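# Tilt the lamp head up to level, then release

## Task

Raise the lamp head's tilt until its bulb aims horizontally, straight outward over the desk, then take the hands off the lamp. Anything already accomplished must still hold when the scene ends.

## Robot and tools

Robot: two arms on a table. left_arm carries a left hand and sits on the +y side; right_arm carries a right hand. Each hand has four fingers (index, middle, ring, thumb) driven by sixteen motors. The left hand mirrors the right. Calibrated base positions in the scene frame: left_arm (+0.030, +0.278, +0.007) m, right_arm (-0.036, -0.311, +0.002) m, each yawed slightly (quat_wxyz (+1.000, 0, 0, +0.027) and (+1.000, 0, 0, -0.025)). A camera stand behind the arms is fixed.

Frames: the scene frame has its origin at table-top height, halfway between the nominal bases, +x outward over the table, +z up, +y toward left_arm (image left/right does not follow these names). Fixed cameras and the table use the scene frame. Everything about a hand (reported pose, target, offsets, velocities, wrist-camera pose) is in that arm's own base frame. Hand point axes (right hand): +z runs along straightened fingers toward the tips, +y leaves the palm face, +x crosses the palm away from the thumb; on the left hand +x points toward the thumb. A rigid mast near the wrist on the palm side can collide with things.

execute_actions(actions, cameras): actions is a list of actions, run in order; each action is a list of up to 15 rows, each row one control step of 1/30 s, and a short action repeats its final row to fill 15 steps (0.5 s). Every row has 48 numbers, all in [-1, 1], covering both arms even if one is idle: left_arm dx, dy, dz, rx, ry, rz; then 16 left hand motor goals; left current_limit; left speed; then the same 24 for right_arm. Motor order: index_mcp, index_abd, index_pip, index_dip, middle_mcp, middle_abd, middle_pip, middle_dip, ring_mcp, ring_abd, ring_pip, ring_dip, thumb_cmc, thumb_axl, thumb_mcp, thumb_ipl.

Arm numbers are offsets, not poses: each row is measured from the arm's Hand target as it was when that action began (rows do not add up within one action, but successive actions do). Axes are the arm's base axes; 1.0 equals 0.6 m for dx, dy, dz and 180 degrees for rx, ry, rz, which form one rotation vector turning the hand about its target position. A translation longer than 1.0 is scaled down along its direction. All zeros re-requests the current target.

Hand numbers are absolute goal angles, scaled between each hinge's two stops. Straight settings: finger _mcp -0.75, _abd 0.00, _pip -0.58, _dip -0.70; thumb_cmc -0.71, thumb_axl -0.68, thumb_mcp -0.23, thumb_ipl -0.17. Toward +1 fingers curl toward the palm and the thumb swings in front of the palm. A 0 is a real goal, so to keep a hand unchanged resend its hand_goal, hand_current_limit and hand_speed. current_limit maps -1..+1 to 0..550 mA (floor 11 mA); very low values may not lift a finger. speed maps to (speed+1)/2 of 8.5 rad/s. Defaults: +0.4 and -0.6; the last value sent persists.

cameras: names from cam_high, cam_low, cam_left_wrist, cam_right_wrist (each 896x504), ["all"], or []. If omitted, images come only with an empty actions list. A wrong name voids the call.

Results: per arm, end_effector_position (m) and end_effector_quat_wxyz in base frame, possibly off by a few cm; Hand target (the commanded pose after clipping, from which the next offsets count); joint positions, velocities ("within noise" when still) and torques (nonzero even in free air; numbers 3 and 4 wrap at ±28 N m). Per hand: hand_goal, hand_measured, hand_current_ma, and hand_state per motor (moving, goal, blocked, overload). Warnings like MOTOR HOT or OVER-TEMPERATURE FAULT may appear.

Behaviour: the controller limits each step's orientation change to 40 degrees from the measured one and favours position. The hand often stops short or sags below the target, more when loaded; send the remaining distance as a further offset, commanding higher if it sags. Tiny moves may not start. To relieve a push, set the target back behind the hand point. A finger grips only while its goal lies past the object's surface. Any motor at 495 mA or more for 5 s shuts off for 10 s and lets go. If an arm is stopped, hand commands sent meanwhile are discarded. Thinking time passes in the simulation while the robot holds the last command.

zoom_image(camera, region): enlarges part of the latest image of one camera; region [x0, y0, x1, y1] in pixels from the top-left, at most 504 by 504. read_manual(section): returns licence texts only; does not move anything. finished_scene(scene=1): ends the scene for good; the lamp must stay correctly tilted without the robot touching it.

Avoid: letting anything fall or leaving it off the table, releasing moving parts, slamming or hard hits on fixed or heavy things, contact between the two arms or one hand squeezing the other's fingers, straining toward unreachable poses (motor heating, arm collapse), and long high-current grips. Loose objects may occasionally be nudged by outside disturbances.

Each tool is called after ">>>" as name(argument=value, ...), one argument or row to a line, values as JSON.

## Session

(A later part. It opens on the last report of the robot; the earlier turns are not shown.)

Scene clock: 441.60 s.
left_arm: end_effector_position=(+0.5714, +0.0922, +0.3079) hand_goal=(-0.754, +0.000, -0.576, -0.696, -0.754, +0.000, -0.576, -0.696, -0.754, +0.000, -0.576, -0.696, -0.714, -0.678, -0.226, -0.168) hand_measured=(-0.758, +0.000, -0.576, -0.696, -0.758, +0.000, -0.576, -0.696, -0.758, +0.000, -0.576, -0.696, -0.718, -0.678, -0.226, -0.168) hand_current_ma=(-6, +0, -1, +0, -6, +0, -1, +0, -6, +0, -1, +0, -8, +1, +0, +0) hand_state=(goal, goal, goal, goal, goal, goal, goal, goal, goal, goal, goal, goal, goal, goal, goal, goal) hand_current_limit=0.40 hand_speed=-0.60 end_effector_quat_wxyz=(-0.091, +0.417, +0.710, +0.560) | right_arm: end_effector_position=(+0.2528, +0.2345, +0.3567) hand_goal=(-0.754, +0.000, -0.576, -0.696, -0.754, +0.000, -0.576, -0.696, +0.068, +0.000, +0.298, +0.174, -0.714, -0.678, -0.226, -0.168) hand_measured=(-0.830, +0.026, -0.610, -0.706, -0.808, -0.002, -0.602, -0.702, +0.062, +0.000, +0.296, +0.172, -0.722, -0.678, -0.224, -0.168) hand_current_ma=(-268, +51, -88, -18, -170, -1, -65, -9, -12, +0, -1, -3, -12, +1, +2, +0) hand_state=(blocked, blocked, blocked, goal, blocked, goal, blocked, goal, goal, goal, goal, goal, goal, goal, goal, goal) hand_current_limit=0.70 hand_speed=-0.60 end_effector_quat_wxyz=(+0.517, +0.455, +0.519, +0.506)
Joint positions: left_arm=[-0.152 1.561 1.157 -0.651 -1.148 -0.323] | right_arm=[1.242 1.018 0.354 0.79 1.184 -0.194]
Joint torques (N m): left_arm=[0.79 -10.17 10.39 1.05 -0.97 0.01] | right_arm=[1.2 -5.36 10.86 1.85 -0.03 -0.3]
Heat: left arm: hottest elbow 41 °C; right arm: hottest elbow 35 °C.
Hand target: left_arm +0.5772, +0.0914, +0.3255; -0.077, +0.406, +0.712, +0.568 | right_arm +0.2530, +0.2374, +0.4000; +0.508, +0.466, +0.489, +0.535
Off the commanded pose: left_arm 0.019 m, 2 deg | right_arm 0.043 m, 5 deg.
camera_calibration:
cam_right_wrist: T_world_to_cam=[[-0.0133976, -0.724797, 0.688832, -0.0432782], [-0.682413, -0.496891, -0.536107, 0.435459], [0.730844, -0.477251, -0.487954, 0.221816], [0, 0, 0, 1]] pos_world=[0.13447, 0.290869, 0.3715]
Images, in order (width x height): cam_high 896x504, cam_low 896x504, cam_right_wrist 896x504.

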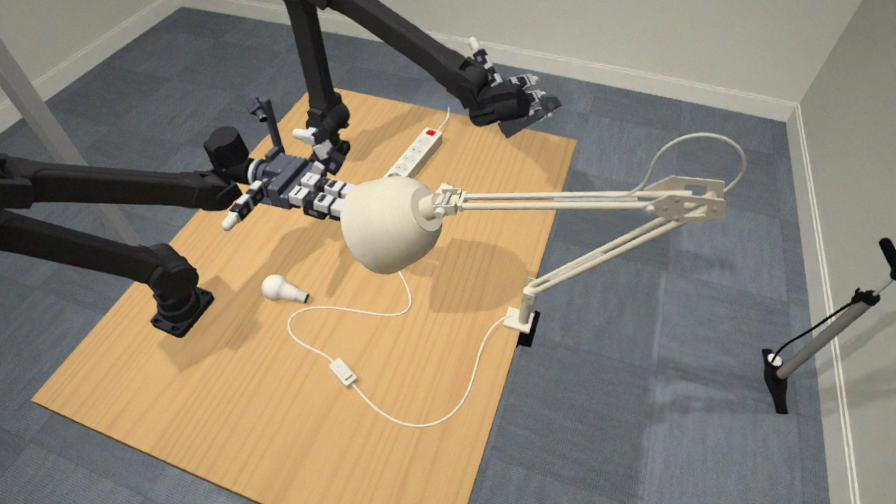

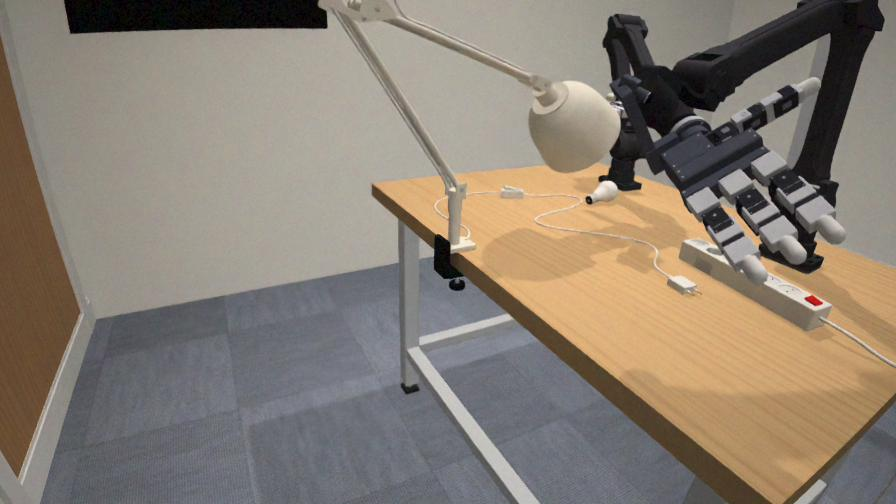

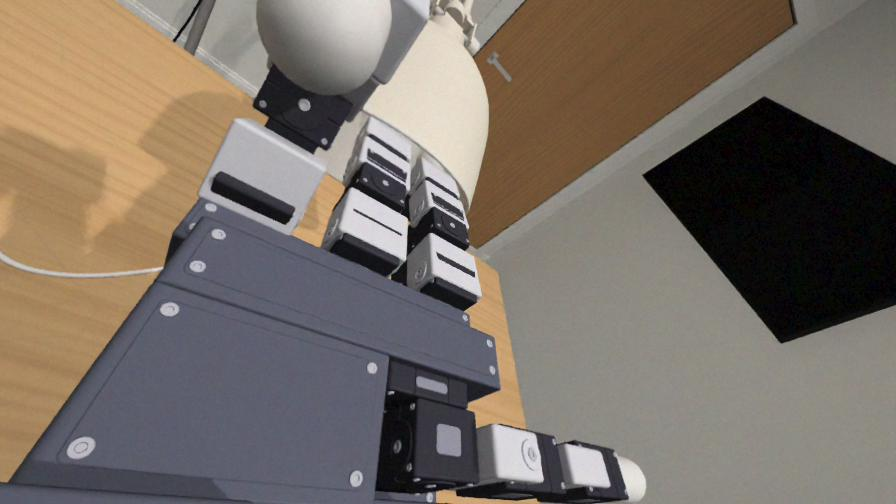

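>>> execute_actions(
  actions=[
    [[0,0,0,0,0,0,-0.754,0,-0.576,-0.696,-0.754,0,-0.576,-0.696,-0.754,0,-0.576,-0.696,-0.714,-0.678,-0.226,-0.168,0.4,-0.6,0,0.01,0.05,0,0,0,-0.754,0,-0.576,-0.696,-0.754,0,-0.576,-0.696,0.068,0,0.299,0.174,-0.714,-0.678,-0.226,-0.168,0.7,-0.6]],
    [[0,0,0,0,0,0,-0.754,0,-0.576,-0.696,-0.754,0,-0.576,-0.696,-0.754,0,-0.576,-0.696,-0.714,-0.678,-0.226,-0.168,0.4,-0.6,0.005,0,0.05,0,0,0,-0.754,0,-0.576,-0.696,-0.754,0,-0.576,-0.696,0.068,0,0.299,0.174,-0.714,-0.678,-0.226,-0.168,0.7,-0.6]],
  ],
  cameras=["cam_high","cam_low","cam_right_wrist"],
)

Scene clock: 455.53 s.
left_arm: end_effector_position=(+0.5714, +0.0922, +0.3079) hand_goal=(-0.754, +0.000, -0.576, -0.696, -0.754, +0.000, -0.576, -0.696, -0.754, +0.000, -0.576, -0.696, -0.714, -0.678, -0.226, -0.168) hand_measured=(-0.758, +0.000, -0.576, -0.696, -0.758, +0.000, -0.576, -0.696, -0.758, +0.000, -0.576, -0.696, -0.718, -0.678, -0.226, -0.168) hand_current_ma=(-6, +0, -1, +0, -6, +0, -1, +0, -6, +0, -1, +0, -8, +1, +0, +0) hand_state=(goal, goal, goal, goal, goal, goal, goal, goal, goal, goal, goal, goal, goal, goal, goal, goal) hand_current_limit=0.40 hand_speed=-0.60 end_effector_quat_wxyz=(-0.091, +0.417, +0.710, +0.560) | right_arm: end_effector_position=(+0.2545, +0.2425, +0.4088) hand_goal=(-0.754, +0.000, -0.576, -0.696, -0.754, +0.000, -0.576, -0.696, +0.068, +0.000, +0.298, +0.174, -0.714, -0.678, -0.226, -0.168) hand_measured=(-0.836, +0.010, -0.612, -0.704, -0.814, -0.016, -0.604, -0.702, +0.062, +0.000, +0.296, +0.172, -0.722, -0.678, -0.224, -0.168) hand_current_ma=(-296, +15, -97, -16, -197, -26, -68, -9, -12, +0, -1, -3, -12, +1, +2, +0) hand_state=(blocked, goal, blocked, goal, blocked, goal, blocked, goal, goal, goal, goal, goal, goal, goal, goal, goal) hand_current_limit=0.70 hand_speed=-0.60 end_effector_quat_wxyz=(+0.521, +0.457, +0.519, +0.501)
Joint positions: left_arm=[-0.152 1.561 1.157 -0.651 -1.148 -0.323] | right_arm=[1.248 0.923 0.469 0.575 1.201 -0.197]
Joint torques (N m): left_arm=[0.79 -10.23 10.39 1.05 -0.96 0.02] | right_arm=[0.73 -4.78 12.7 1.77 -0.64 -0.26]
Heat: left arm: hottest elbow 41 °C; right arm: hottest elbow 37 °C.
Hand target: left_arm +0.5772, +0.0914, +0.3255; -0.077, +0.406, +0.712, +0.568 | right_arm +0.2560, +0.2434, +0.4600; +0.508, +0.466, +0.489, +0.535
Off the commanded pose: left_arm 0.019 m, 2 deg | right_arm 0.051 m, 6 deg.
camera_calibration:
cam_right_wrist: T_world_to_cam=[[-0.0188802, -0.719941, 0.693778, -0.0751392], [-0.689471, -0.493146, -0.530506, 0.467082], [0.724067, -0.488356, -0.487068, 0.25392], [0, 0, 0, 1]] pos_world=[0.136766, 0.300247, 0.423596]
Images, in order (width x height): cam_high 896x504, cam_low 896x504, cam_right_wrist 896x504.

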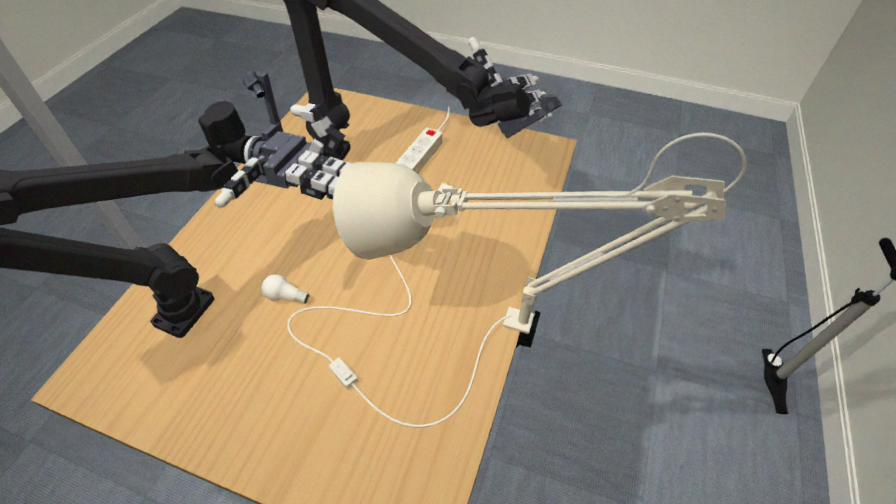

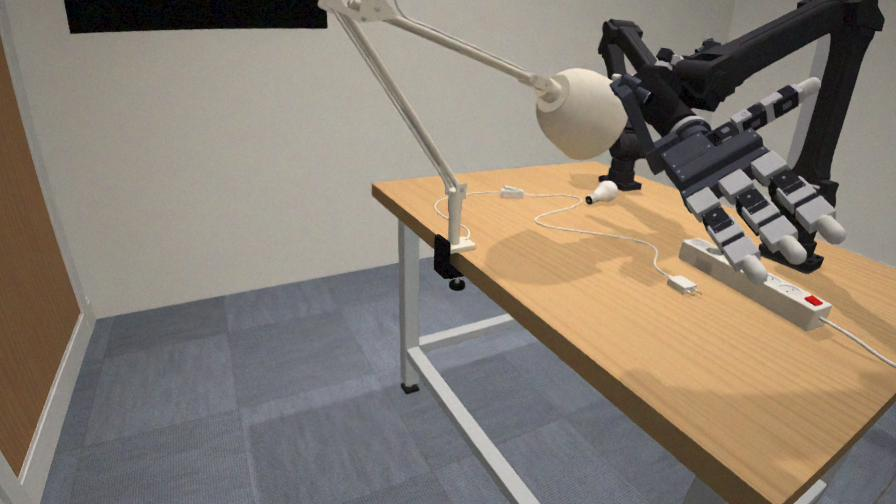

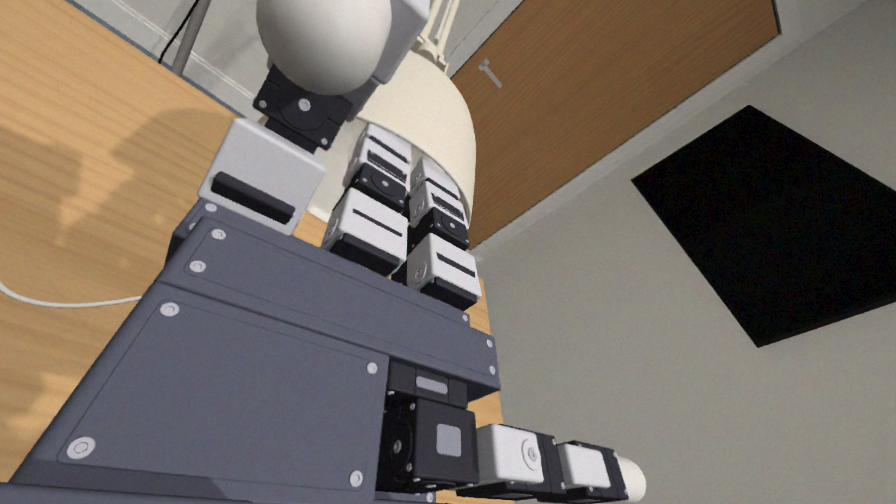

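>>> execute_actions(
  actions=[
    [[0,0,0,0,0,0,-0.754,0,-0.576,-0.696,-0.754,0,-0.576,-0.696,-0.754,0,-0.576,-0.696,-0.714,-0.678,-0.226,-0.168,0.4,-0.6,0.013,0.002,0.045,0,0,0,-0.754,0,-0.576,-0.696,-0.754,0,-0.576,-0.696,0.068,0,0.299,0.174,-0.714,-0.678,-0.226,-0.168,0.7,-0.6]],
    [[0,0,0,0,0,0,-0.754,0,-0.576,-0.696,-0.754,0,-0.576,-0.696,-0.754,0,-0.576,-0.696,-0.714,-0.678,-0.226,-0.168,0.4,-0.6,0.015,0,0.03,0,0,0,-0.754,0,-0.576,-0.696,-0.754,0,-0.576,-0.696,0.068,0,0.299,0.174,-0.714,-0.678,-0.226,-0.168,0.7,-0.6]],
  ],
  cameras=["cam_high","cam_low","cam_right_wrist"],
)

>>> zoom_image(
  camera="cam_low",
  region=[480, 20, 700, 180],
)

Scene clock: 473.53 s.
left_arm: end_effector_position=(+0.5714, +0.0922, +0.3079) hand_goal=(-0.754, +0.000, -0.576, -0.696, -0.754, +0.000, -0.576, -0.696, -0.754, +0.000, -0.576, -0.696, -0.714, -0.678, -0.226, -0.168) hand_measured=(-0.758, +0.000, -0.576, -0.696, -0.758, +0.000, -0.576, -0.696, -0.758, +0.000, -0.576, -0.696, -0.718, -0.678, -0.226, -0.168) hand_current_ma=(-6, +0, -1, +0, -6, +0, -1, +0, -6, +0, -1, +0, -8, +1, +0, +0) hand_state=(goal, goal, goal, goal, goal, goal, goal, goal, goal, goal, goal, goal, goal, goal, goal, goal) hand_current_limit=0.40 hand_speed=-0.60 end_effector_quat_wxyz=(-0.091, +0.417, +0.710, +0.560) | right_arm: end_effector_position=(+0.2690, +0.2504, +0.4510) hand_goal=(-0.754, +0.000, -0.576, -0.696, -0.754, +0.000, -0.576, -0.696, +0.068, +0.000, +0.298, +0.174, -0.714, -0.678, -0.226, -0.168) hand_measured=(-0.830, +0.010, -0.604, -0.698, -0.822, -0.018, -0.606, -0.694, +0.062, +0.000, +0.296, +0.172, -0.722, -0.678, -0.224, -0.168) hand_current_ma=(-267, +13, -67, -1, -228, -32, -72, +1, -12, +0, -1, -3, -12, +1, +2, +0) hand_state=(blocked, goal, blocked, goal, blocked, goal, blocked, goal, goal, goal, goal, goal, goal, goal, goal, goal) hand_current_limit=0.70 hand_speed=-0.60 end_effector_quat_wxyz=(+0.524, +0.453, +0.525, +0.494)
Joint positions: left_arm=[-0.152 1.561 1.157 -0.651 -1.148 -0.323] | right_arm=[1.207 0.895 0.581 0.412 1.161 -0.192]
Joint torques (N m): left_arm=[0.79 -10.17 10.39 1.03 -0.96 0.01] | right_arm=[-0.91 -4.37 13.27 1.83 -1.06 -0.09]
Heat: left arm: hottest elbow 41 °C; right arm: hottest elbow 43 °C.
Hand target: left_arm +0.5772, +0.0914, +0.3255; -0.077, +0.406, +0.712, +0.568 | right_arm +0.2728, +0.2446, +0.5050; +0.508, +0.466, +0.489, +0.535
Off the commanded pose: left_arm 0.019 m, 2 deg | right_arm 0.054 m, 7 deg.
camera_calibration:
cam_right_wrist: T_world_to_cam=[[-0.0173465, -0.706931, 0.707069, -0.108183], [-0.692272, -0.501762, -0.518647, 0.500871], [0.721428, -0.498481, -0.480685, 0.268215], [0, 0, 0, 1]] pos_world=[0.151365, 0.30854, 0.465195]
Images, in order (width x height): cam_high 896x504, cam_low 896x504, cam_right_wrist 896x504.

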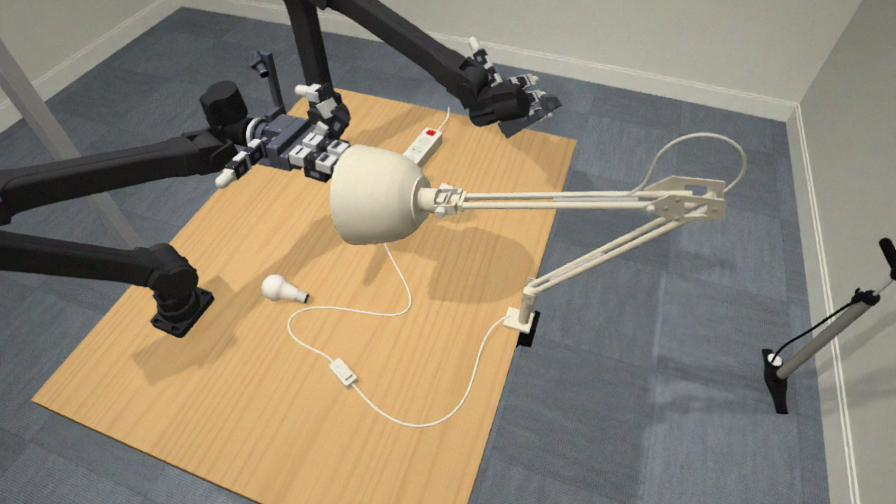

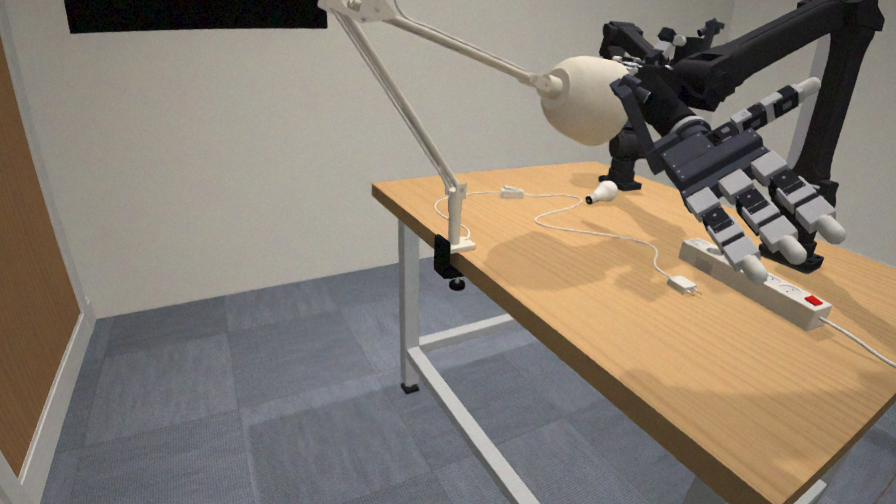

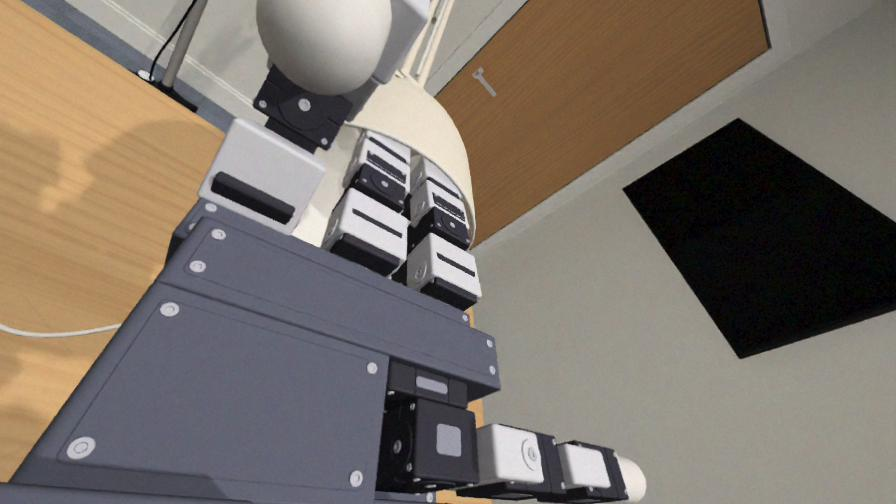

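Scaled by 2.291 from the camera's 896x504 image, which has a finer 1280x720 frame.

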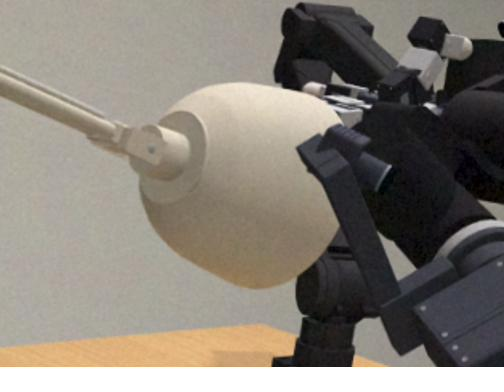

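>>> zoom_image(
  camera="cam_high",
  region=[300, 110, 480, 270],
)

Scaled by 2.800 from the camera's 896x504 image, which has a finer 1280x720 frame.

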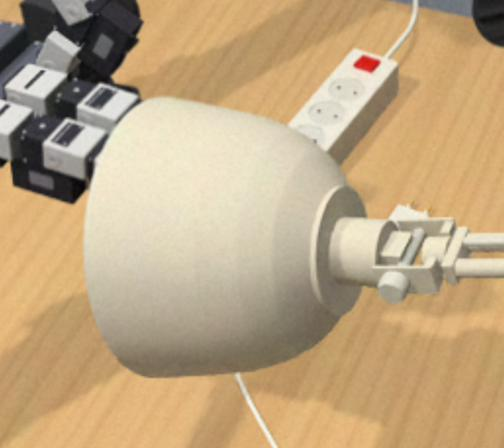

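>>> execute_actions(
  actions=[
    [[0,0,0,0,0,0,-0.754,0,-0.576,-0.696,-0.754,0,-0.576,-0.696,-0.754,0,-0.576,-0.696,-0.714,-0.678,-0.226,-0.168,0.4,-0.6,0.012,-0.003,0.045,0,0,0,-0.754,0,-0.576,-0.696,-0.754,0,-0.576,-0.696,0.068,0,0.299,0.174,-0.714,-0.678,-0.226,-0.168,0.7,-0.6]],
  ],
  cameras=["cam_high","cam_low","cam_right_wrist"],
)

>>> zoom_image(
  camera="cam_low",
  region=[480, 20, 700, 180],
)

>>> zoom_image(
  camera="cam_high",
  region=[300, 110, 480, 270],
)

Scene clock: 509.60 s.
left_arm: end_effector_position=(+0.5714, +0.0922, +0.3079) hand_goal=(-0.754, +0.000, -0.576, -0.696, -0.754, +0.000, -0.576, -0.696, -0.754, +0.000, -0.576, -0.696, -0.714, -0.678, -0.226, -0.168) hand_measured=(-0.758, +0.000, -0.576, -0.696, -0.758, +0.000, -0.576, -0.696, -0.758, +0.000, -0.576, -0.696, -0.718, -0.678, -0.226, -0.168) hand_current_ma=(-6, +0, -1, +0, -6, +0, -1, +0, -6, +0, -1, +0, -8, +1, +0, +0) hand_state=(goal, goal, goal, goal, goal, goal, goal, goal, goal, goal, goal, goal, goal, goal, goal, goal) hand_current_limit=0.40 hand_speed=-0.60 end_effector_quat_wxyz=(-0.091, +0.417, +0.710, +0.560) | right_arm: end_effector_position=(+0.2779, +0.2519, +0.4750) hand_goal=(-0.754, +0.000, -0.576, -0.696, -0.754, +0.000, -0.576, -0.696, +0.068, +0.000, +0.298, +0.174, -0.714, -0.678, -0.226, -0.168) hand_measured=(-0.824, +0.010, -0.602, -0.696, -0.822, -0.020, -0.606, -0.694, +0.062, +0.000, +0.296, +0.172, -0.722, -0.678, -0.224, -0.168) hand_current_ma=(-244, +13, -63, +0, -228, -39, -72, +1, -12, +0, -1, -3, -12, +1, +2, +0) hand_state=(blocked, goal, blocked, goal, blocked, blocked, blocked, goal, goal, goal, goal, goal, goal, goal, goal, goal) hand_current_limit=0.70 hand_speed=-0.60 end_effector_quat_wxyz=(+0.524, +0.453, +0.527, +0.493)
Joint positions: left_arm=[-0.152 1.561 1.157 -0.651 -1.148 -0.323] | right_arm=[1.179 0.883 0.645 0.319 1.132 -0.18]
Joint torques (N m): left_arm=[0.79 -10.11 10.39 1.03 -0.96 0.01] | right_arm=[0.09 -4.54 13.57 1.98 -0.89 -0.04]
Heat: left arm: hottest elbow 41 °C; right arm: hottest elbow 52 °C.
Hand target: left_arm +0.5772, +0.0914, +0.3255; -0.077, +0.406, +0.712, +0.568 | right_arm +0.2800, +0.2428, +0.5320; +0.508, +0.466, +0.489, +0.535
Off the commanded pose: left_arm 0.019 m, 2 deg | right_arm 0.058 m, 7 deg.
camera_calibration:
cam_right_wrist: T_world_to_cam=[[-0.0128598, -0.703829, 0.710253, -0.12738], [-0.693607, -0.505357, -0.513346, 0.519087], [0.720239, -0.499237, -0.481682, 0.274964], [0, 0, 0, 1]] pos_world=[0.160364, 0.309943, 0.489388]
Images, in order (width x height): cam_high 896x504, cam_low 896x504, cam_right_wrist 896x504.

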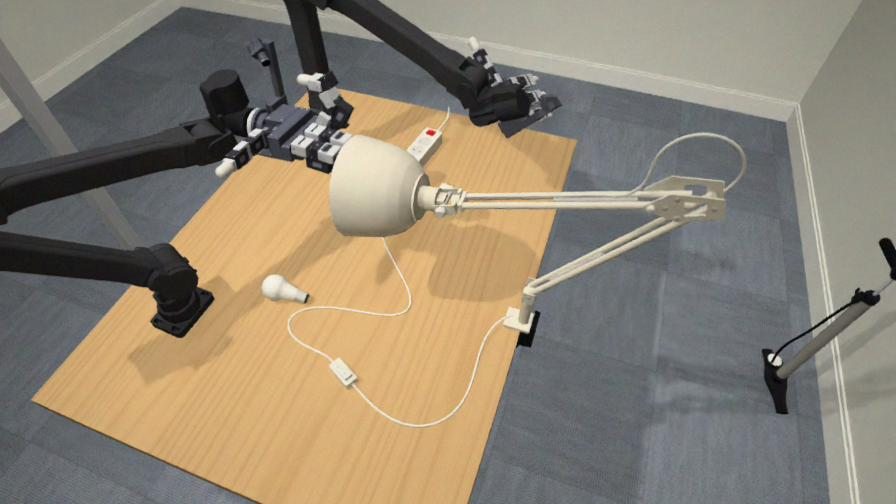

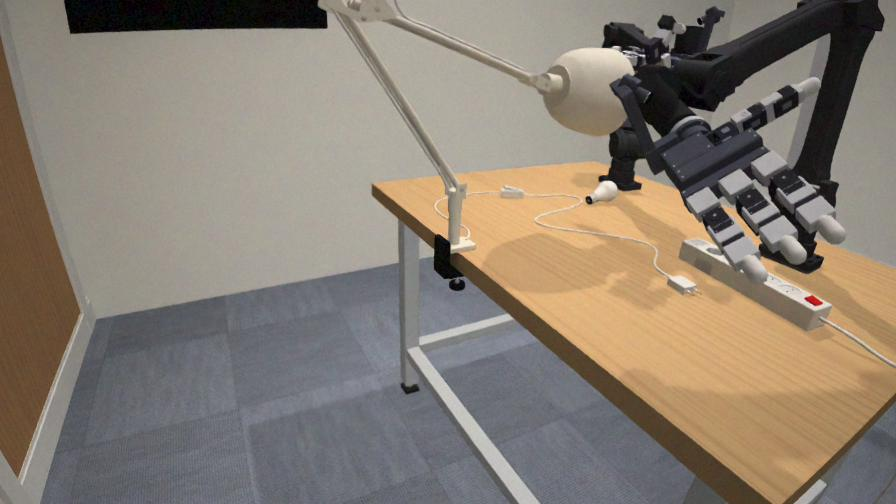

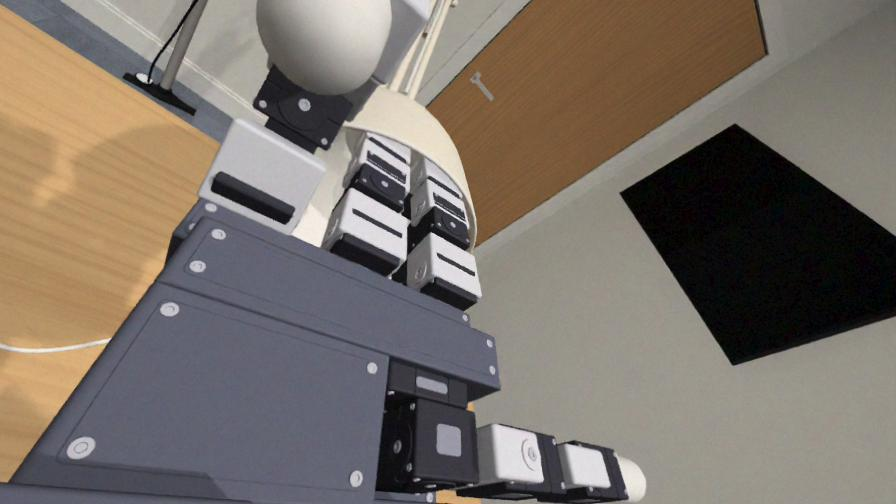

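Scaled by 2.291 from the camera's 896x504 image, which has a finer 1280x720 frame.

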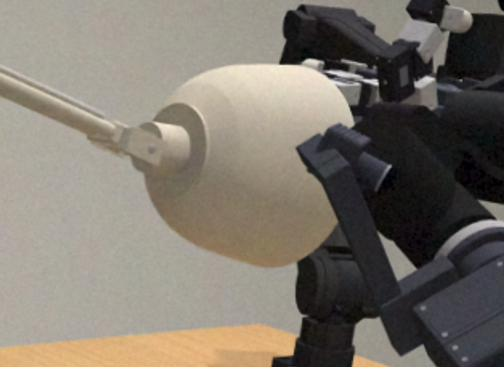

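Scaled by 2.800 from the camera's 896x504 image, which has a finer 1280x720 frame.

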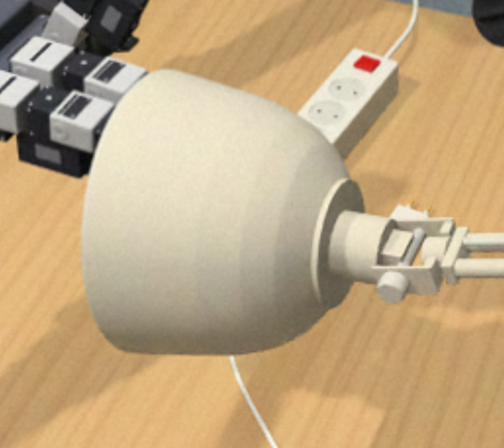

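>>> execute_actions(
  actions=[
    [[0,0,0,0,0,0,-0.754,0,-0.576,-0.696,-0.754,0,-0.576,-0.696,-0.754,0,-0.576,-0.696,-0.714,-0.678,-0.226,-0.168,0.4,-0.6,0.004,-0.003,0.028,0,0,0,-0.754,0,-0.576,-0.696,-0.754,0,-0.576,-0.696,0.068,0,0.299,0.174,-0.714,-0.678,-0.226,-0.168,0.7,-0.6]],
  ],
  cameras=["cam_high","cam_low","cam_right_wrist"],
)

>>> zoom_image(
  camera="cam_low",
  region=[480, 20, 700, 180],
)

>>> zoom_image(
  camera="cam_high",
  region=[300, 110, 480, 270],
)

Scene clock: 535.03 s.
left_arm: end_effector_position=(+0.5714, +0.0922, +0.3079) hand_goal=(-0.754, +0.000, -0.576, -0.696, -0.754, +0.000, -0.576, -0.696, -0.754, +0.000, -0.576, -0.696, -0.714, -0.678, -0.226, -0.168) hand_measured=(-0.758, +0.000, -0.576, -0.696, -0.758, +0.000, -0.576, -0.696, -0.758, +0.000, -0.576, -0.696, -0.718, -0.678, -0.226, -0.168) hand_current_ma=(-6, +0, -1, +0, -6, +0, -1, +0, -6, +0, -1, +0, -8, +1, +0, +0) hand_state=(goal, goal, goal, goal, goal, goal, goal, goal, goal, goal, goal, goal, goal, goal, goal, goal) hand_current_limit=0.40 hand_speed=-0.60 end_effector_quat_wxyz=(-0.091, +0.417, +0.710, +0.560) | right_arm: end_effector_position=(+0.2829, +0.2528, +0.4872) hand_goal=(-0.754, +0.000, -0.576, -0.696, -0.754, +0.000, -0.576, -0.696, +0.068, +0.000, +0.298, +0.174, -0.714, -0.678, -0.226, -0.168) hand_measured=(-0.824, +0.010, -0.602, -0.700, -0.822, -0.020, -0.606, -0.696, +0.062, +0.000, +0.296, +0.172, -0.722, -0.678, -0.224, -0.168) hand_current_ma=(-244, +13, -63, -5, -228, -39, -72, -1, -12, +0, -1, -3, -12, +1, +2, +0) hand_state=(blocked, goal, blocked, goal, blocked, blocked, blocked, goal, goal, goal, goal, goal, goal, goal, goal, goal) hand_current_limit=0.70 hand_speed=-0.60 end_effector_quat_wxyz=(+0.524, +0.453, +0.530, +0.490)
Joint positions: left_arm=[-0.152 1.561 1.157 -0.651 -1.148 -0.323] | right_arm=[1.165 0.88 0.682 0.263 1.12 -0.17]
Joint torques (N m): left_arm=[0.73 -10.17 10.39 1.05 -0.97 0.01] | right_arm=[0.03 -5.36 13.82 2.02 -0.83 -0.1]
Heat: left arm: hottest elbow 42 °C; right arm: hottest elbow 50 °C.
Hand target: left_arm +0.5772, +0.0914, +0.3255; -0.077, +0.406, +0.712, +0.568 | right_arm +0.2824, +0.2410, +0.5488; +0.508, +0.466, +0.489, +0.535
Off the commanded pose: left_arm 0.019 m, 2 deg | right_arm 0.063 m, 7 deg.
camera_calibration:
cam_right_wrist: T_world_to_cam=[[-0.00988716, -0.700086, 0.71399, -0.138948], [-0.697051, -0.507122, -0.506899, 0.527574], [0.716953, -0.5027, -0.482982, 0.280227], [0, 0, 0, 1]] pos_world=[0.165463, 0.311139, 0.501979]
Images, in order (width x height): cam_high 896x504, cam_low 896x504, cam_right_wrist 896x504.

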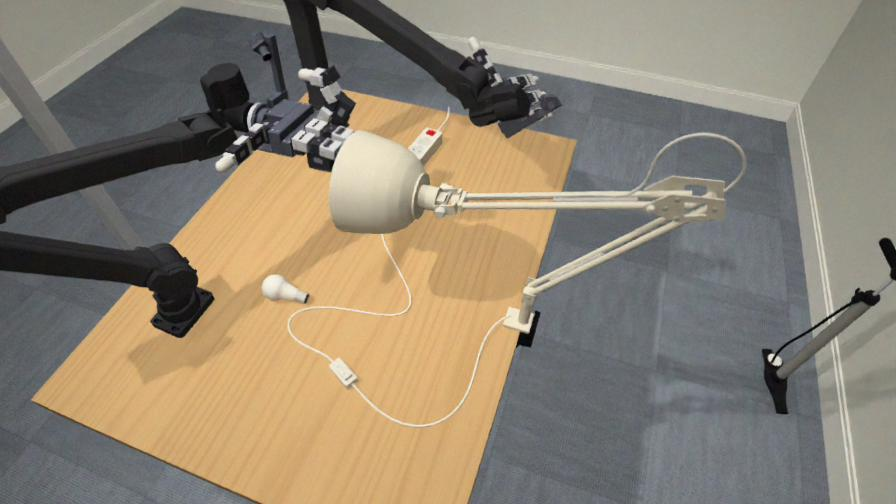

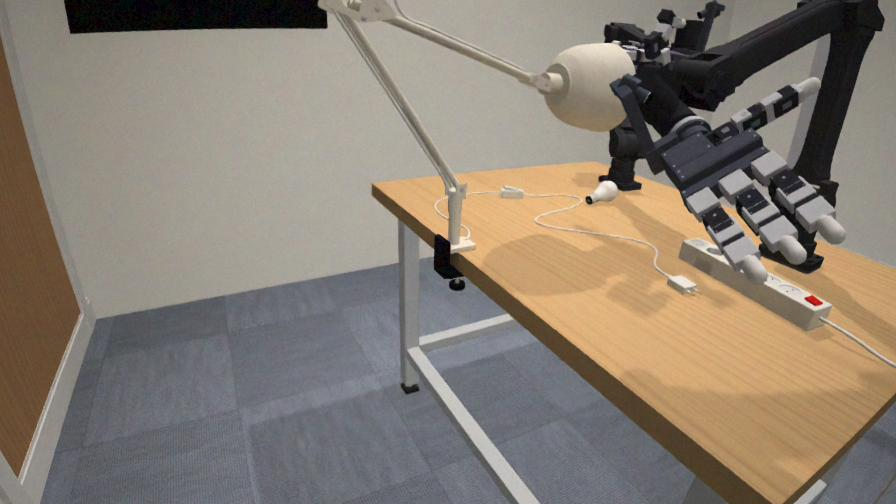

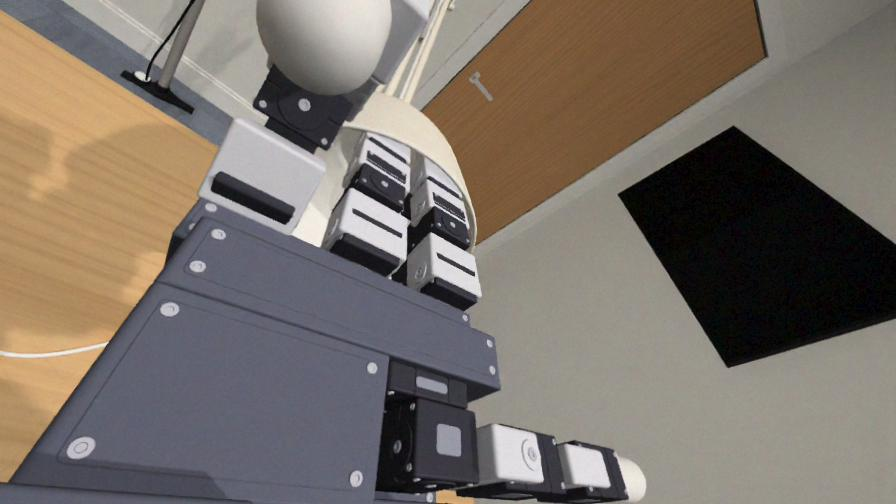

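Scaled by 2.291 from the camera's 896x504 image, which has a finer 1280x720 frame.

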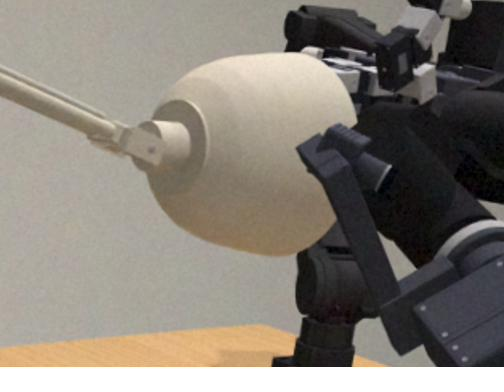

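Scaled by 2.800 from the camera's 896x504 image, which has a finer 1280x720 frame.

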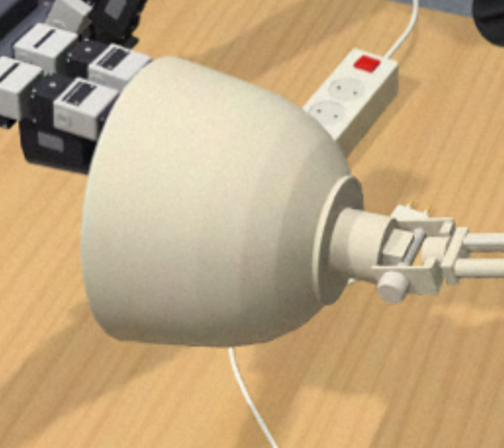

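>>> execute_actions(
  actions=[
    [[0,0,0,0,0,0,-0.754,0,-0.576,-0.696,-0.754,0,-0.576,-0.696,-0.754,0,-0.576,-0.696,-0.714,-0.678,-0.226,-0.168,0.4,-0.6,0,0,-0.05,0,0,0,-0.754,0,-0.576,-0.696,-0.754,0,-0.576,-0.696,0.068,0,0.299,0.174,-0.714,-0.678,-0.226,-0.168,0.7,-0.6]],
    [[0,0,0,0,0,0,-0.754,0,-0.576,-0.696,-0.754,0,-0.576,-0.696,-0.754,0,-0.576,-0.696,-0.714,-0.678,-0.226,-0.168,0.4,-0.6,-0.005,0,-0.065,0,0,0,-0.754,0,-0.576,-0.696,-0.754,0,-0.576,-0.696,0.068,0,0.299,0.174,-0.714,-0.678,-0.226,-0.168,0.7,-0.6]],
  ],
  cameras=["cam_high","cam_low","cam_right_wrist"],
)

>>> zoom_image(
  camera="cam_low",
  region=[480, 20, 700, 180],
)

>>> zoom_image(
  camera="cam_high",
  region=[300, 110, 480, 270],
)

Scene clock: 551.43 s.
left_arm: end_effector_position=(+0.5714, +0.0922, +0.3079) hand_goal=(-0.754, +0.000, -0.576, -0.696, -0.754, +0.000, -0.576, -0.696, -0.754, +0.000, -0.576, -0.696, -0.714, -0.678, -0.226, -0.168) hand_measured=(-0.758, +0.000, -0.576, -0.696, -0.758, +0.000, -0.576, -0.696, -0.758, +0.000, -0.576, -0.696, -0.718, -0.678, -0.226, -0.168) hand_current_ma=(-6, +0, -1, +0, -6, +0, -1, +0, -6, +0, -1, +0, -8, +1, +0, +0) hand_state=(goal, goal, goal, goal, goal, goal, goal, goal, goal, goal, goal, goal, goal, goal, goal, goal) hand_current_limit=0.40 hand_speed=-0.60 end_effector_quat_wxyz=(-0.091, +0.417, +0.710, +0.560) | right_arm: end_effector_position=(+0.2785, +0.2423, +0.4713) hand_goal=(-0.754, +0.000, -0.576, -0.696, -0.754, +0.000, -0.576, -0.696, +0.068, +0.000, +0.298, +0.174, -0.714, -0.678, -0.226, -0.168) hand_measured=(-0.776, +0.004, -0.584, -0.700, -0.794, -0.008, -0.594, -0.698, +0.062, +0.000, +0.296, +0.172, -0.722, -0.678, -0.224, -0.168) hand_current_ma=(-57, +5, -13, -5, -118, -11, -41, -1, -12, +0, -1, -3, -12, +1, +2, +0) hand_state=(blocked, goal, goal, goal, blocked, goal, goal, goal, goal, goal, goal, goal, goal, goal, goal, goal) hand_current_limit=0.70 hand_speed=-0.60 end_effector_quat_wxyz=(+0.510, +0.466, +0.500, +0.522)
Joint positions: left_arm=[-0.152 1.561 1.157 -0.651 -1.148 -0.323] | right_arm=[1.165 0.892 0.616 0.425 1.114 -0.157]
Joint torques (N m): left_arm=[0.73 -10.23 10.39 1.05 -0.97 0.01] | right_arm=[0.03 -2.49 8.02 3.4 -0.45 -0.17]
Heat: left arm: hottest elbow 42 °C; right arm: hottest elbow 54 °C.
Hand target: left_arm +0.5772, +0.0914, +0.3255; -0.077, +0.406, +0.712, +0.568 | right_arm +0.2794, +0.2410, +0.4798; +0.508, +0.466, +0.489, +0.535
Off the commanded pose: left_arm 0.019 m, 2 deg | right_arm 0.009 m, 2 deg.
camera_calibration:
cam_right_wrist: T_world_to_cam=[[-0.027185, -0.761269, 0.647866, -0.0842833], [-0.676122, -0.463366, -0.572845, 0.525762], [0.736288, -0.453609, -0.502114, 0.262148], [0, 0, 0, 1]] pos_world=[0.160172, 0.298371, 0.487412]
Images, in order (width x height): cam_high 896x504, cam_low 896x504, cam_right_wrist 896x504.

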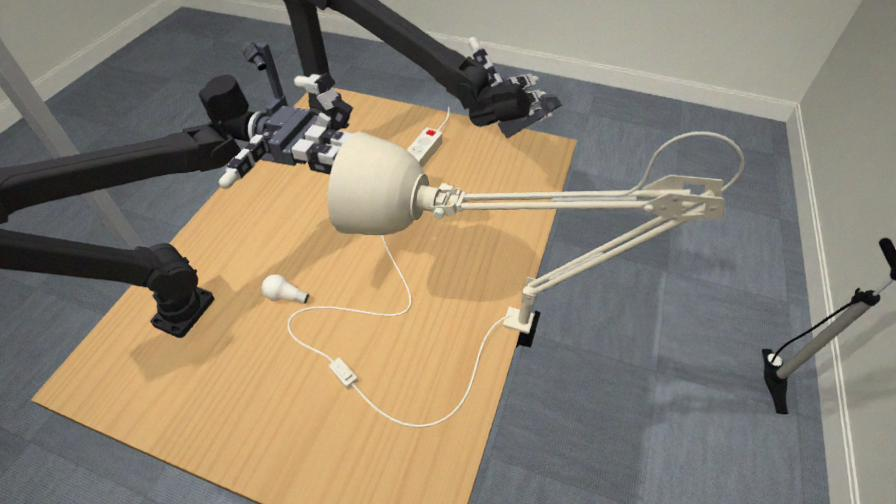

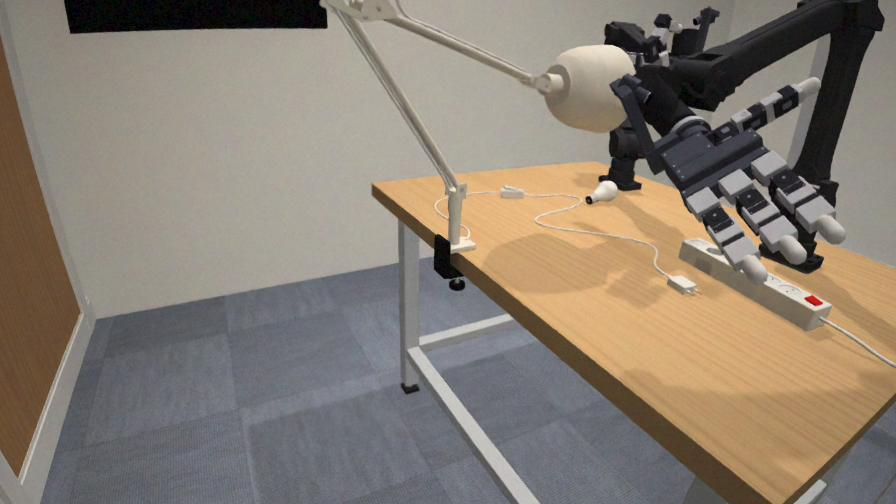

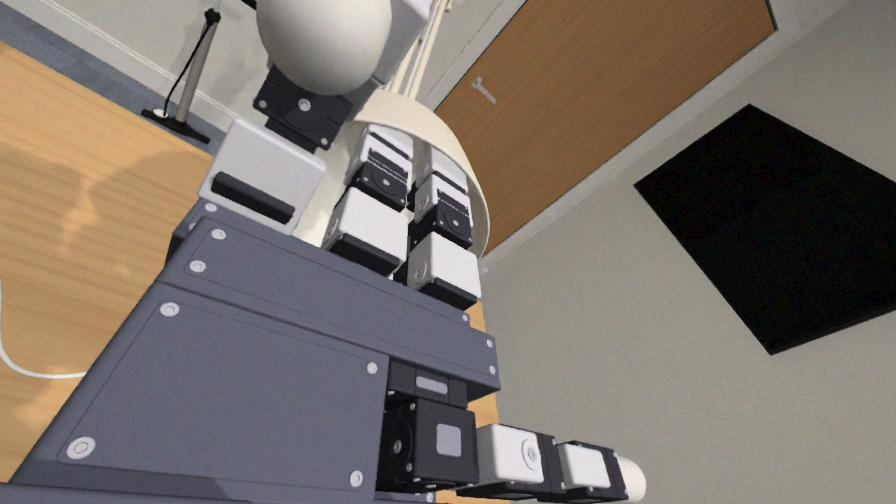

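Scaled by 2.291 from the camera's 896x504 image, which has a finer 1280x720 frame.

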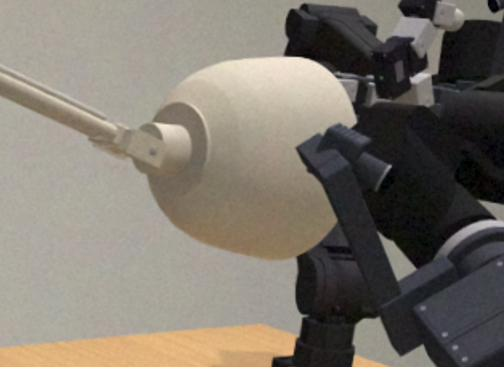

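Scaled by 2.800 from the camera's 896x504 image, which has a finer 1280x720 frame.

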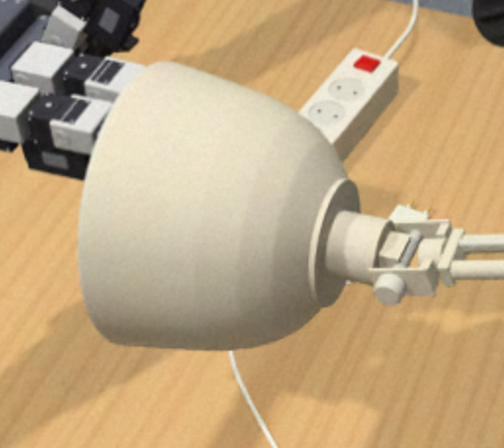

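>>> execute_actions(
  actions=[
    [[0,0,0,0,0,0,-0.754,0,-0.576,-0.696,-0.754,0,-0.576,-0.696,-0.754,0,-0.576,-0.696,-0.714,-0.678,-0.226,-0.168,0.4,-0.6,-0.005,0,-0.035,0,0,0,-0.754,0,-0.576,-0.696,-0.754,0,-0.576,-0.696,0.068,0,0.299,0.174,-0.714,-0.678,-0.226,-0.168,0.7,-0.6]],
  ],
  cameras=["cam_high","cam_low","cam_right_wrist"],
)

>>> zoom_image(
  camera="cam_low",
  region=[480, 20, 700, 180],
)

>>> zoom_image(
  camera="cam_high",
  region=[300, 110, 480, 270],
)

Scene clock: 560.53 s.
left_arm: end_effector_position=(+0.5714, +0.0922, +0.3079) hand_goal=(-0.754, +0.000, -0.576, -0.696, -0.754, +0.000, -0.576, -0.696, -0.754, +0.000, -0.576, -0.696, -0.714, -0.678, -0.226, -0.168) hand_measured=(-0.758, +0.000, -0.576, -0.696, -0.758, +0.000, -0.576, -0.696, -0.758, +0.000, -0.576, -0.696, -0.718, -0.678, -0.226, -0.168) hand_current_ma=(-6, +0, -1, +0, -6, +0, -1, +0, -6, +0, -1, +0, -8, +1, +0, +0) hand_state=(goal, goal, goal, goal, goal, goal, goal, goal, goal, goal, goal, goal, goal, goal, goal, goal) hand_current_limit=0.40 hand_speed=-0.60 end_effector_quat_wxyz=(-0.091, +0.417, +0.710, +0.560) | right_arm: end_effector_position=(+0.2776, +0.2401, +0.4527) hand_goal=(-0.754, +0.000, -0.576, -0.696, -0.754, +0.000, -0.576, -0.696, +0.068, +0.000, +0.298, +0.174, -0.714, -0.678, -0.226, -0.168) hand_measured=(-0.776, +0.004, -0.584, -0.700, -0.778, -0.004, -0.584, -0.698, +0.062, +0.000, +0.296, +0.172, -0.722, -0.678, -0.224, -0.168) hand_current_ma=(-52, +4, -12, -5, -58, -4, -16, -1, -12, +0, -1, -3, -12, +1, +2, +0) hand_state=(blocked, goal, goal, goal, blocked, goal, goal, goal, goal, goal, goal, goal, goal, goal, goal, goal) hand_current_limit=0.70 hand_speed=-0.60 end_effector_quat_wxyz=(+0.508, +0.468, +0.495, +0.527)
Joint positions: left_arm=[-0.152 1.561 1.157 -0.651 -1.148 -0.323] | right_arm=[1.165 0.912 0.57 0.504 1.114 -0.157]
Joint torques (N m): left_arm=[0.73 -10.17 10.39 1.05 -0.96 0.01] | right_arm=[1.67 -2.26 7.69 3.21 -0.15 -0.24]
Heat: left arm: hottest elbow 42 °C; right arm: hottest elbow 52 °C.
Hand target: left_arm +0.5772, +0.0914, +0.3255; -0.077, +0.406, +0.712, +0.568 | right_arm +0.2764, +0.2410, +0.4588; +0.508, +0.466, +0.489, +0.535
Off the commanded pose: left_arm 0.019 m, 2 deg | right_arm 0.006 m, 1 deg.
camera_calibration:
cam_right_wrist: T_world_to_cam=[[-0.0306647, -0.769374, 0.638062, -0.0665403], [-0.673035, -0.456062, -0.582264, 0.515087], [0.738975, -0.447293, -0.503831, 0.250967], [0, 0, 0, 1]] pos_world=[0.159173, 0.295973, 0.468819]
Images, in order (width x height): cam_high 896x504, cam_low 896x504, cam_right_wrist 896x504.

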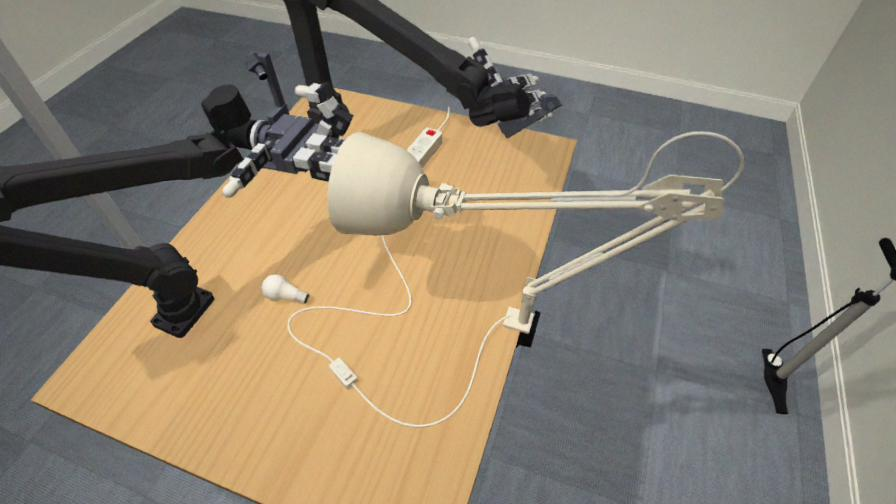

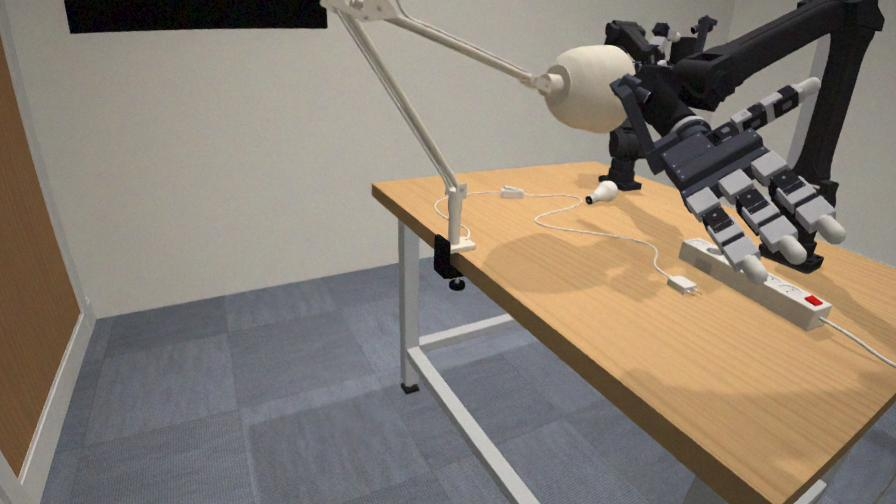

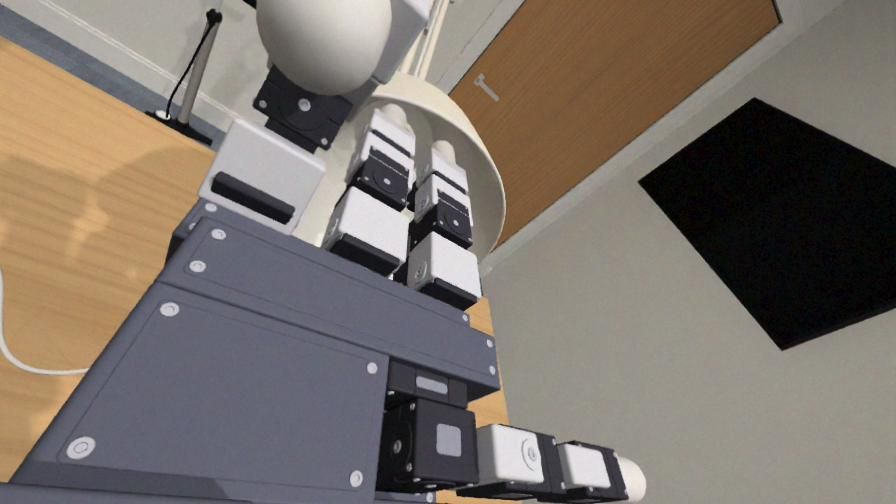

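Scaled by 2.291 from the camera's 896x504 image, which has a finer 1280x720 frame.

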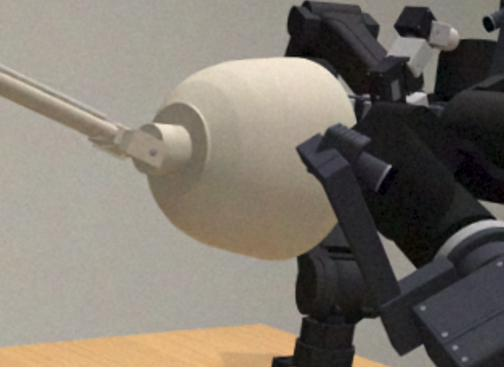

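Scaled by 2.800 from the camera's 896x504 image, which has a finer 1280x720 frame.

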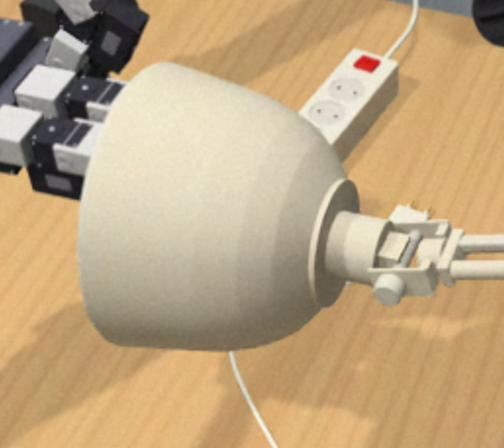

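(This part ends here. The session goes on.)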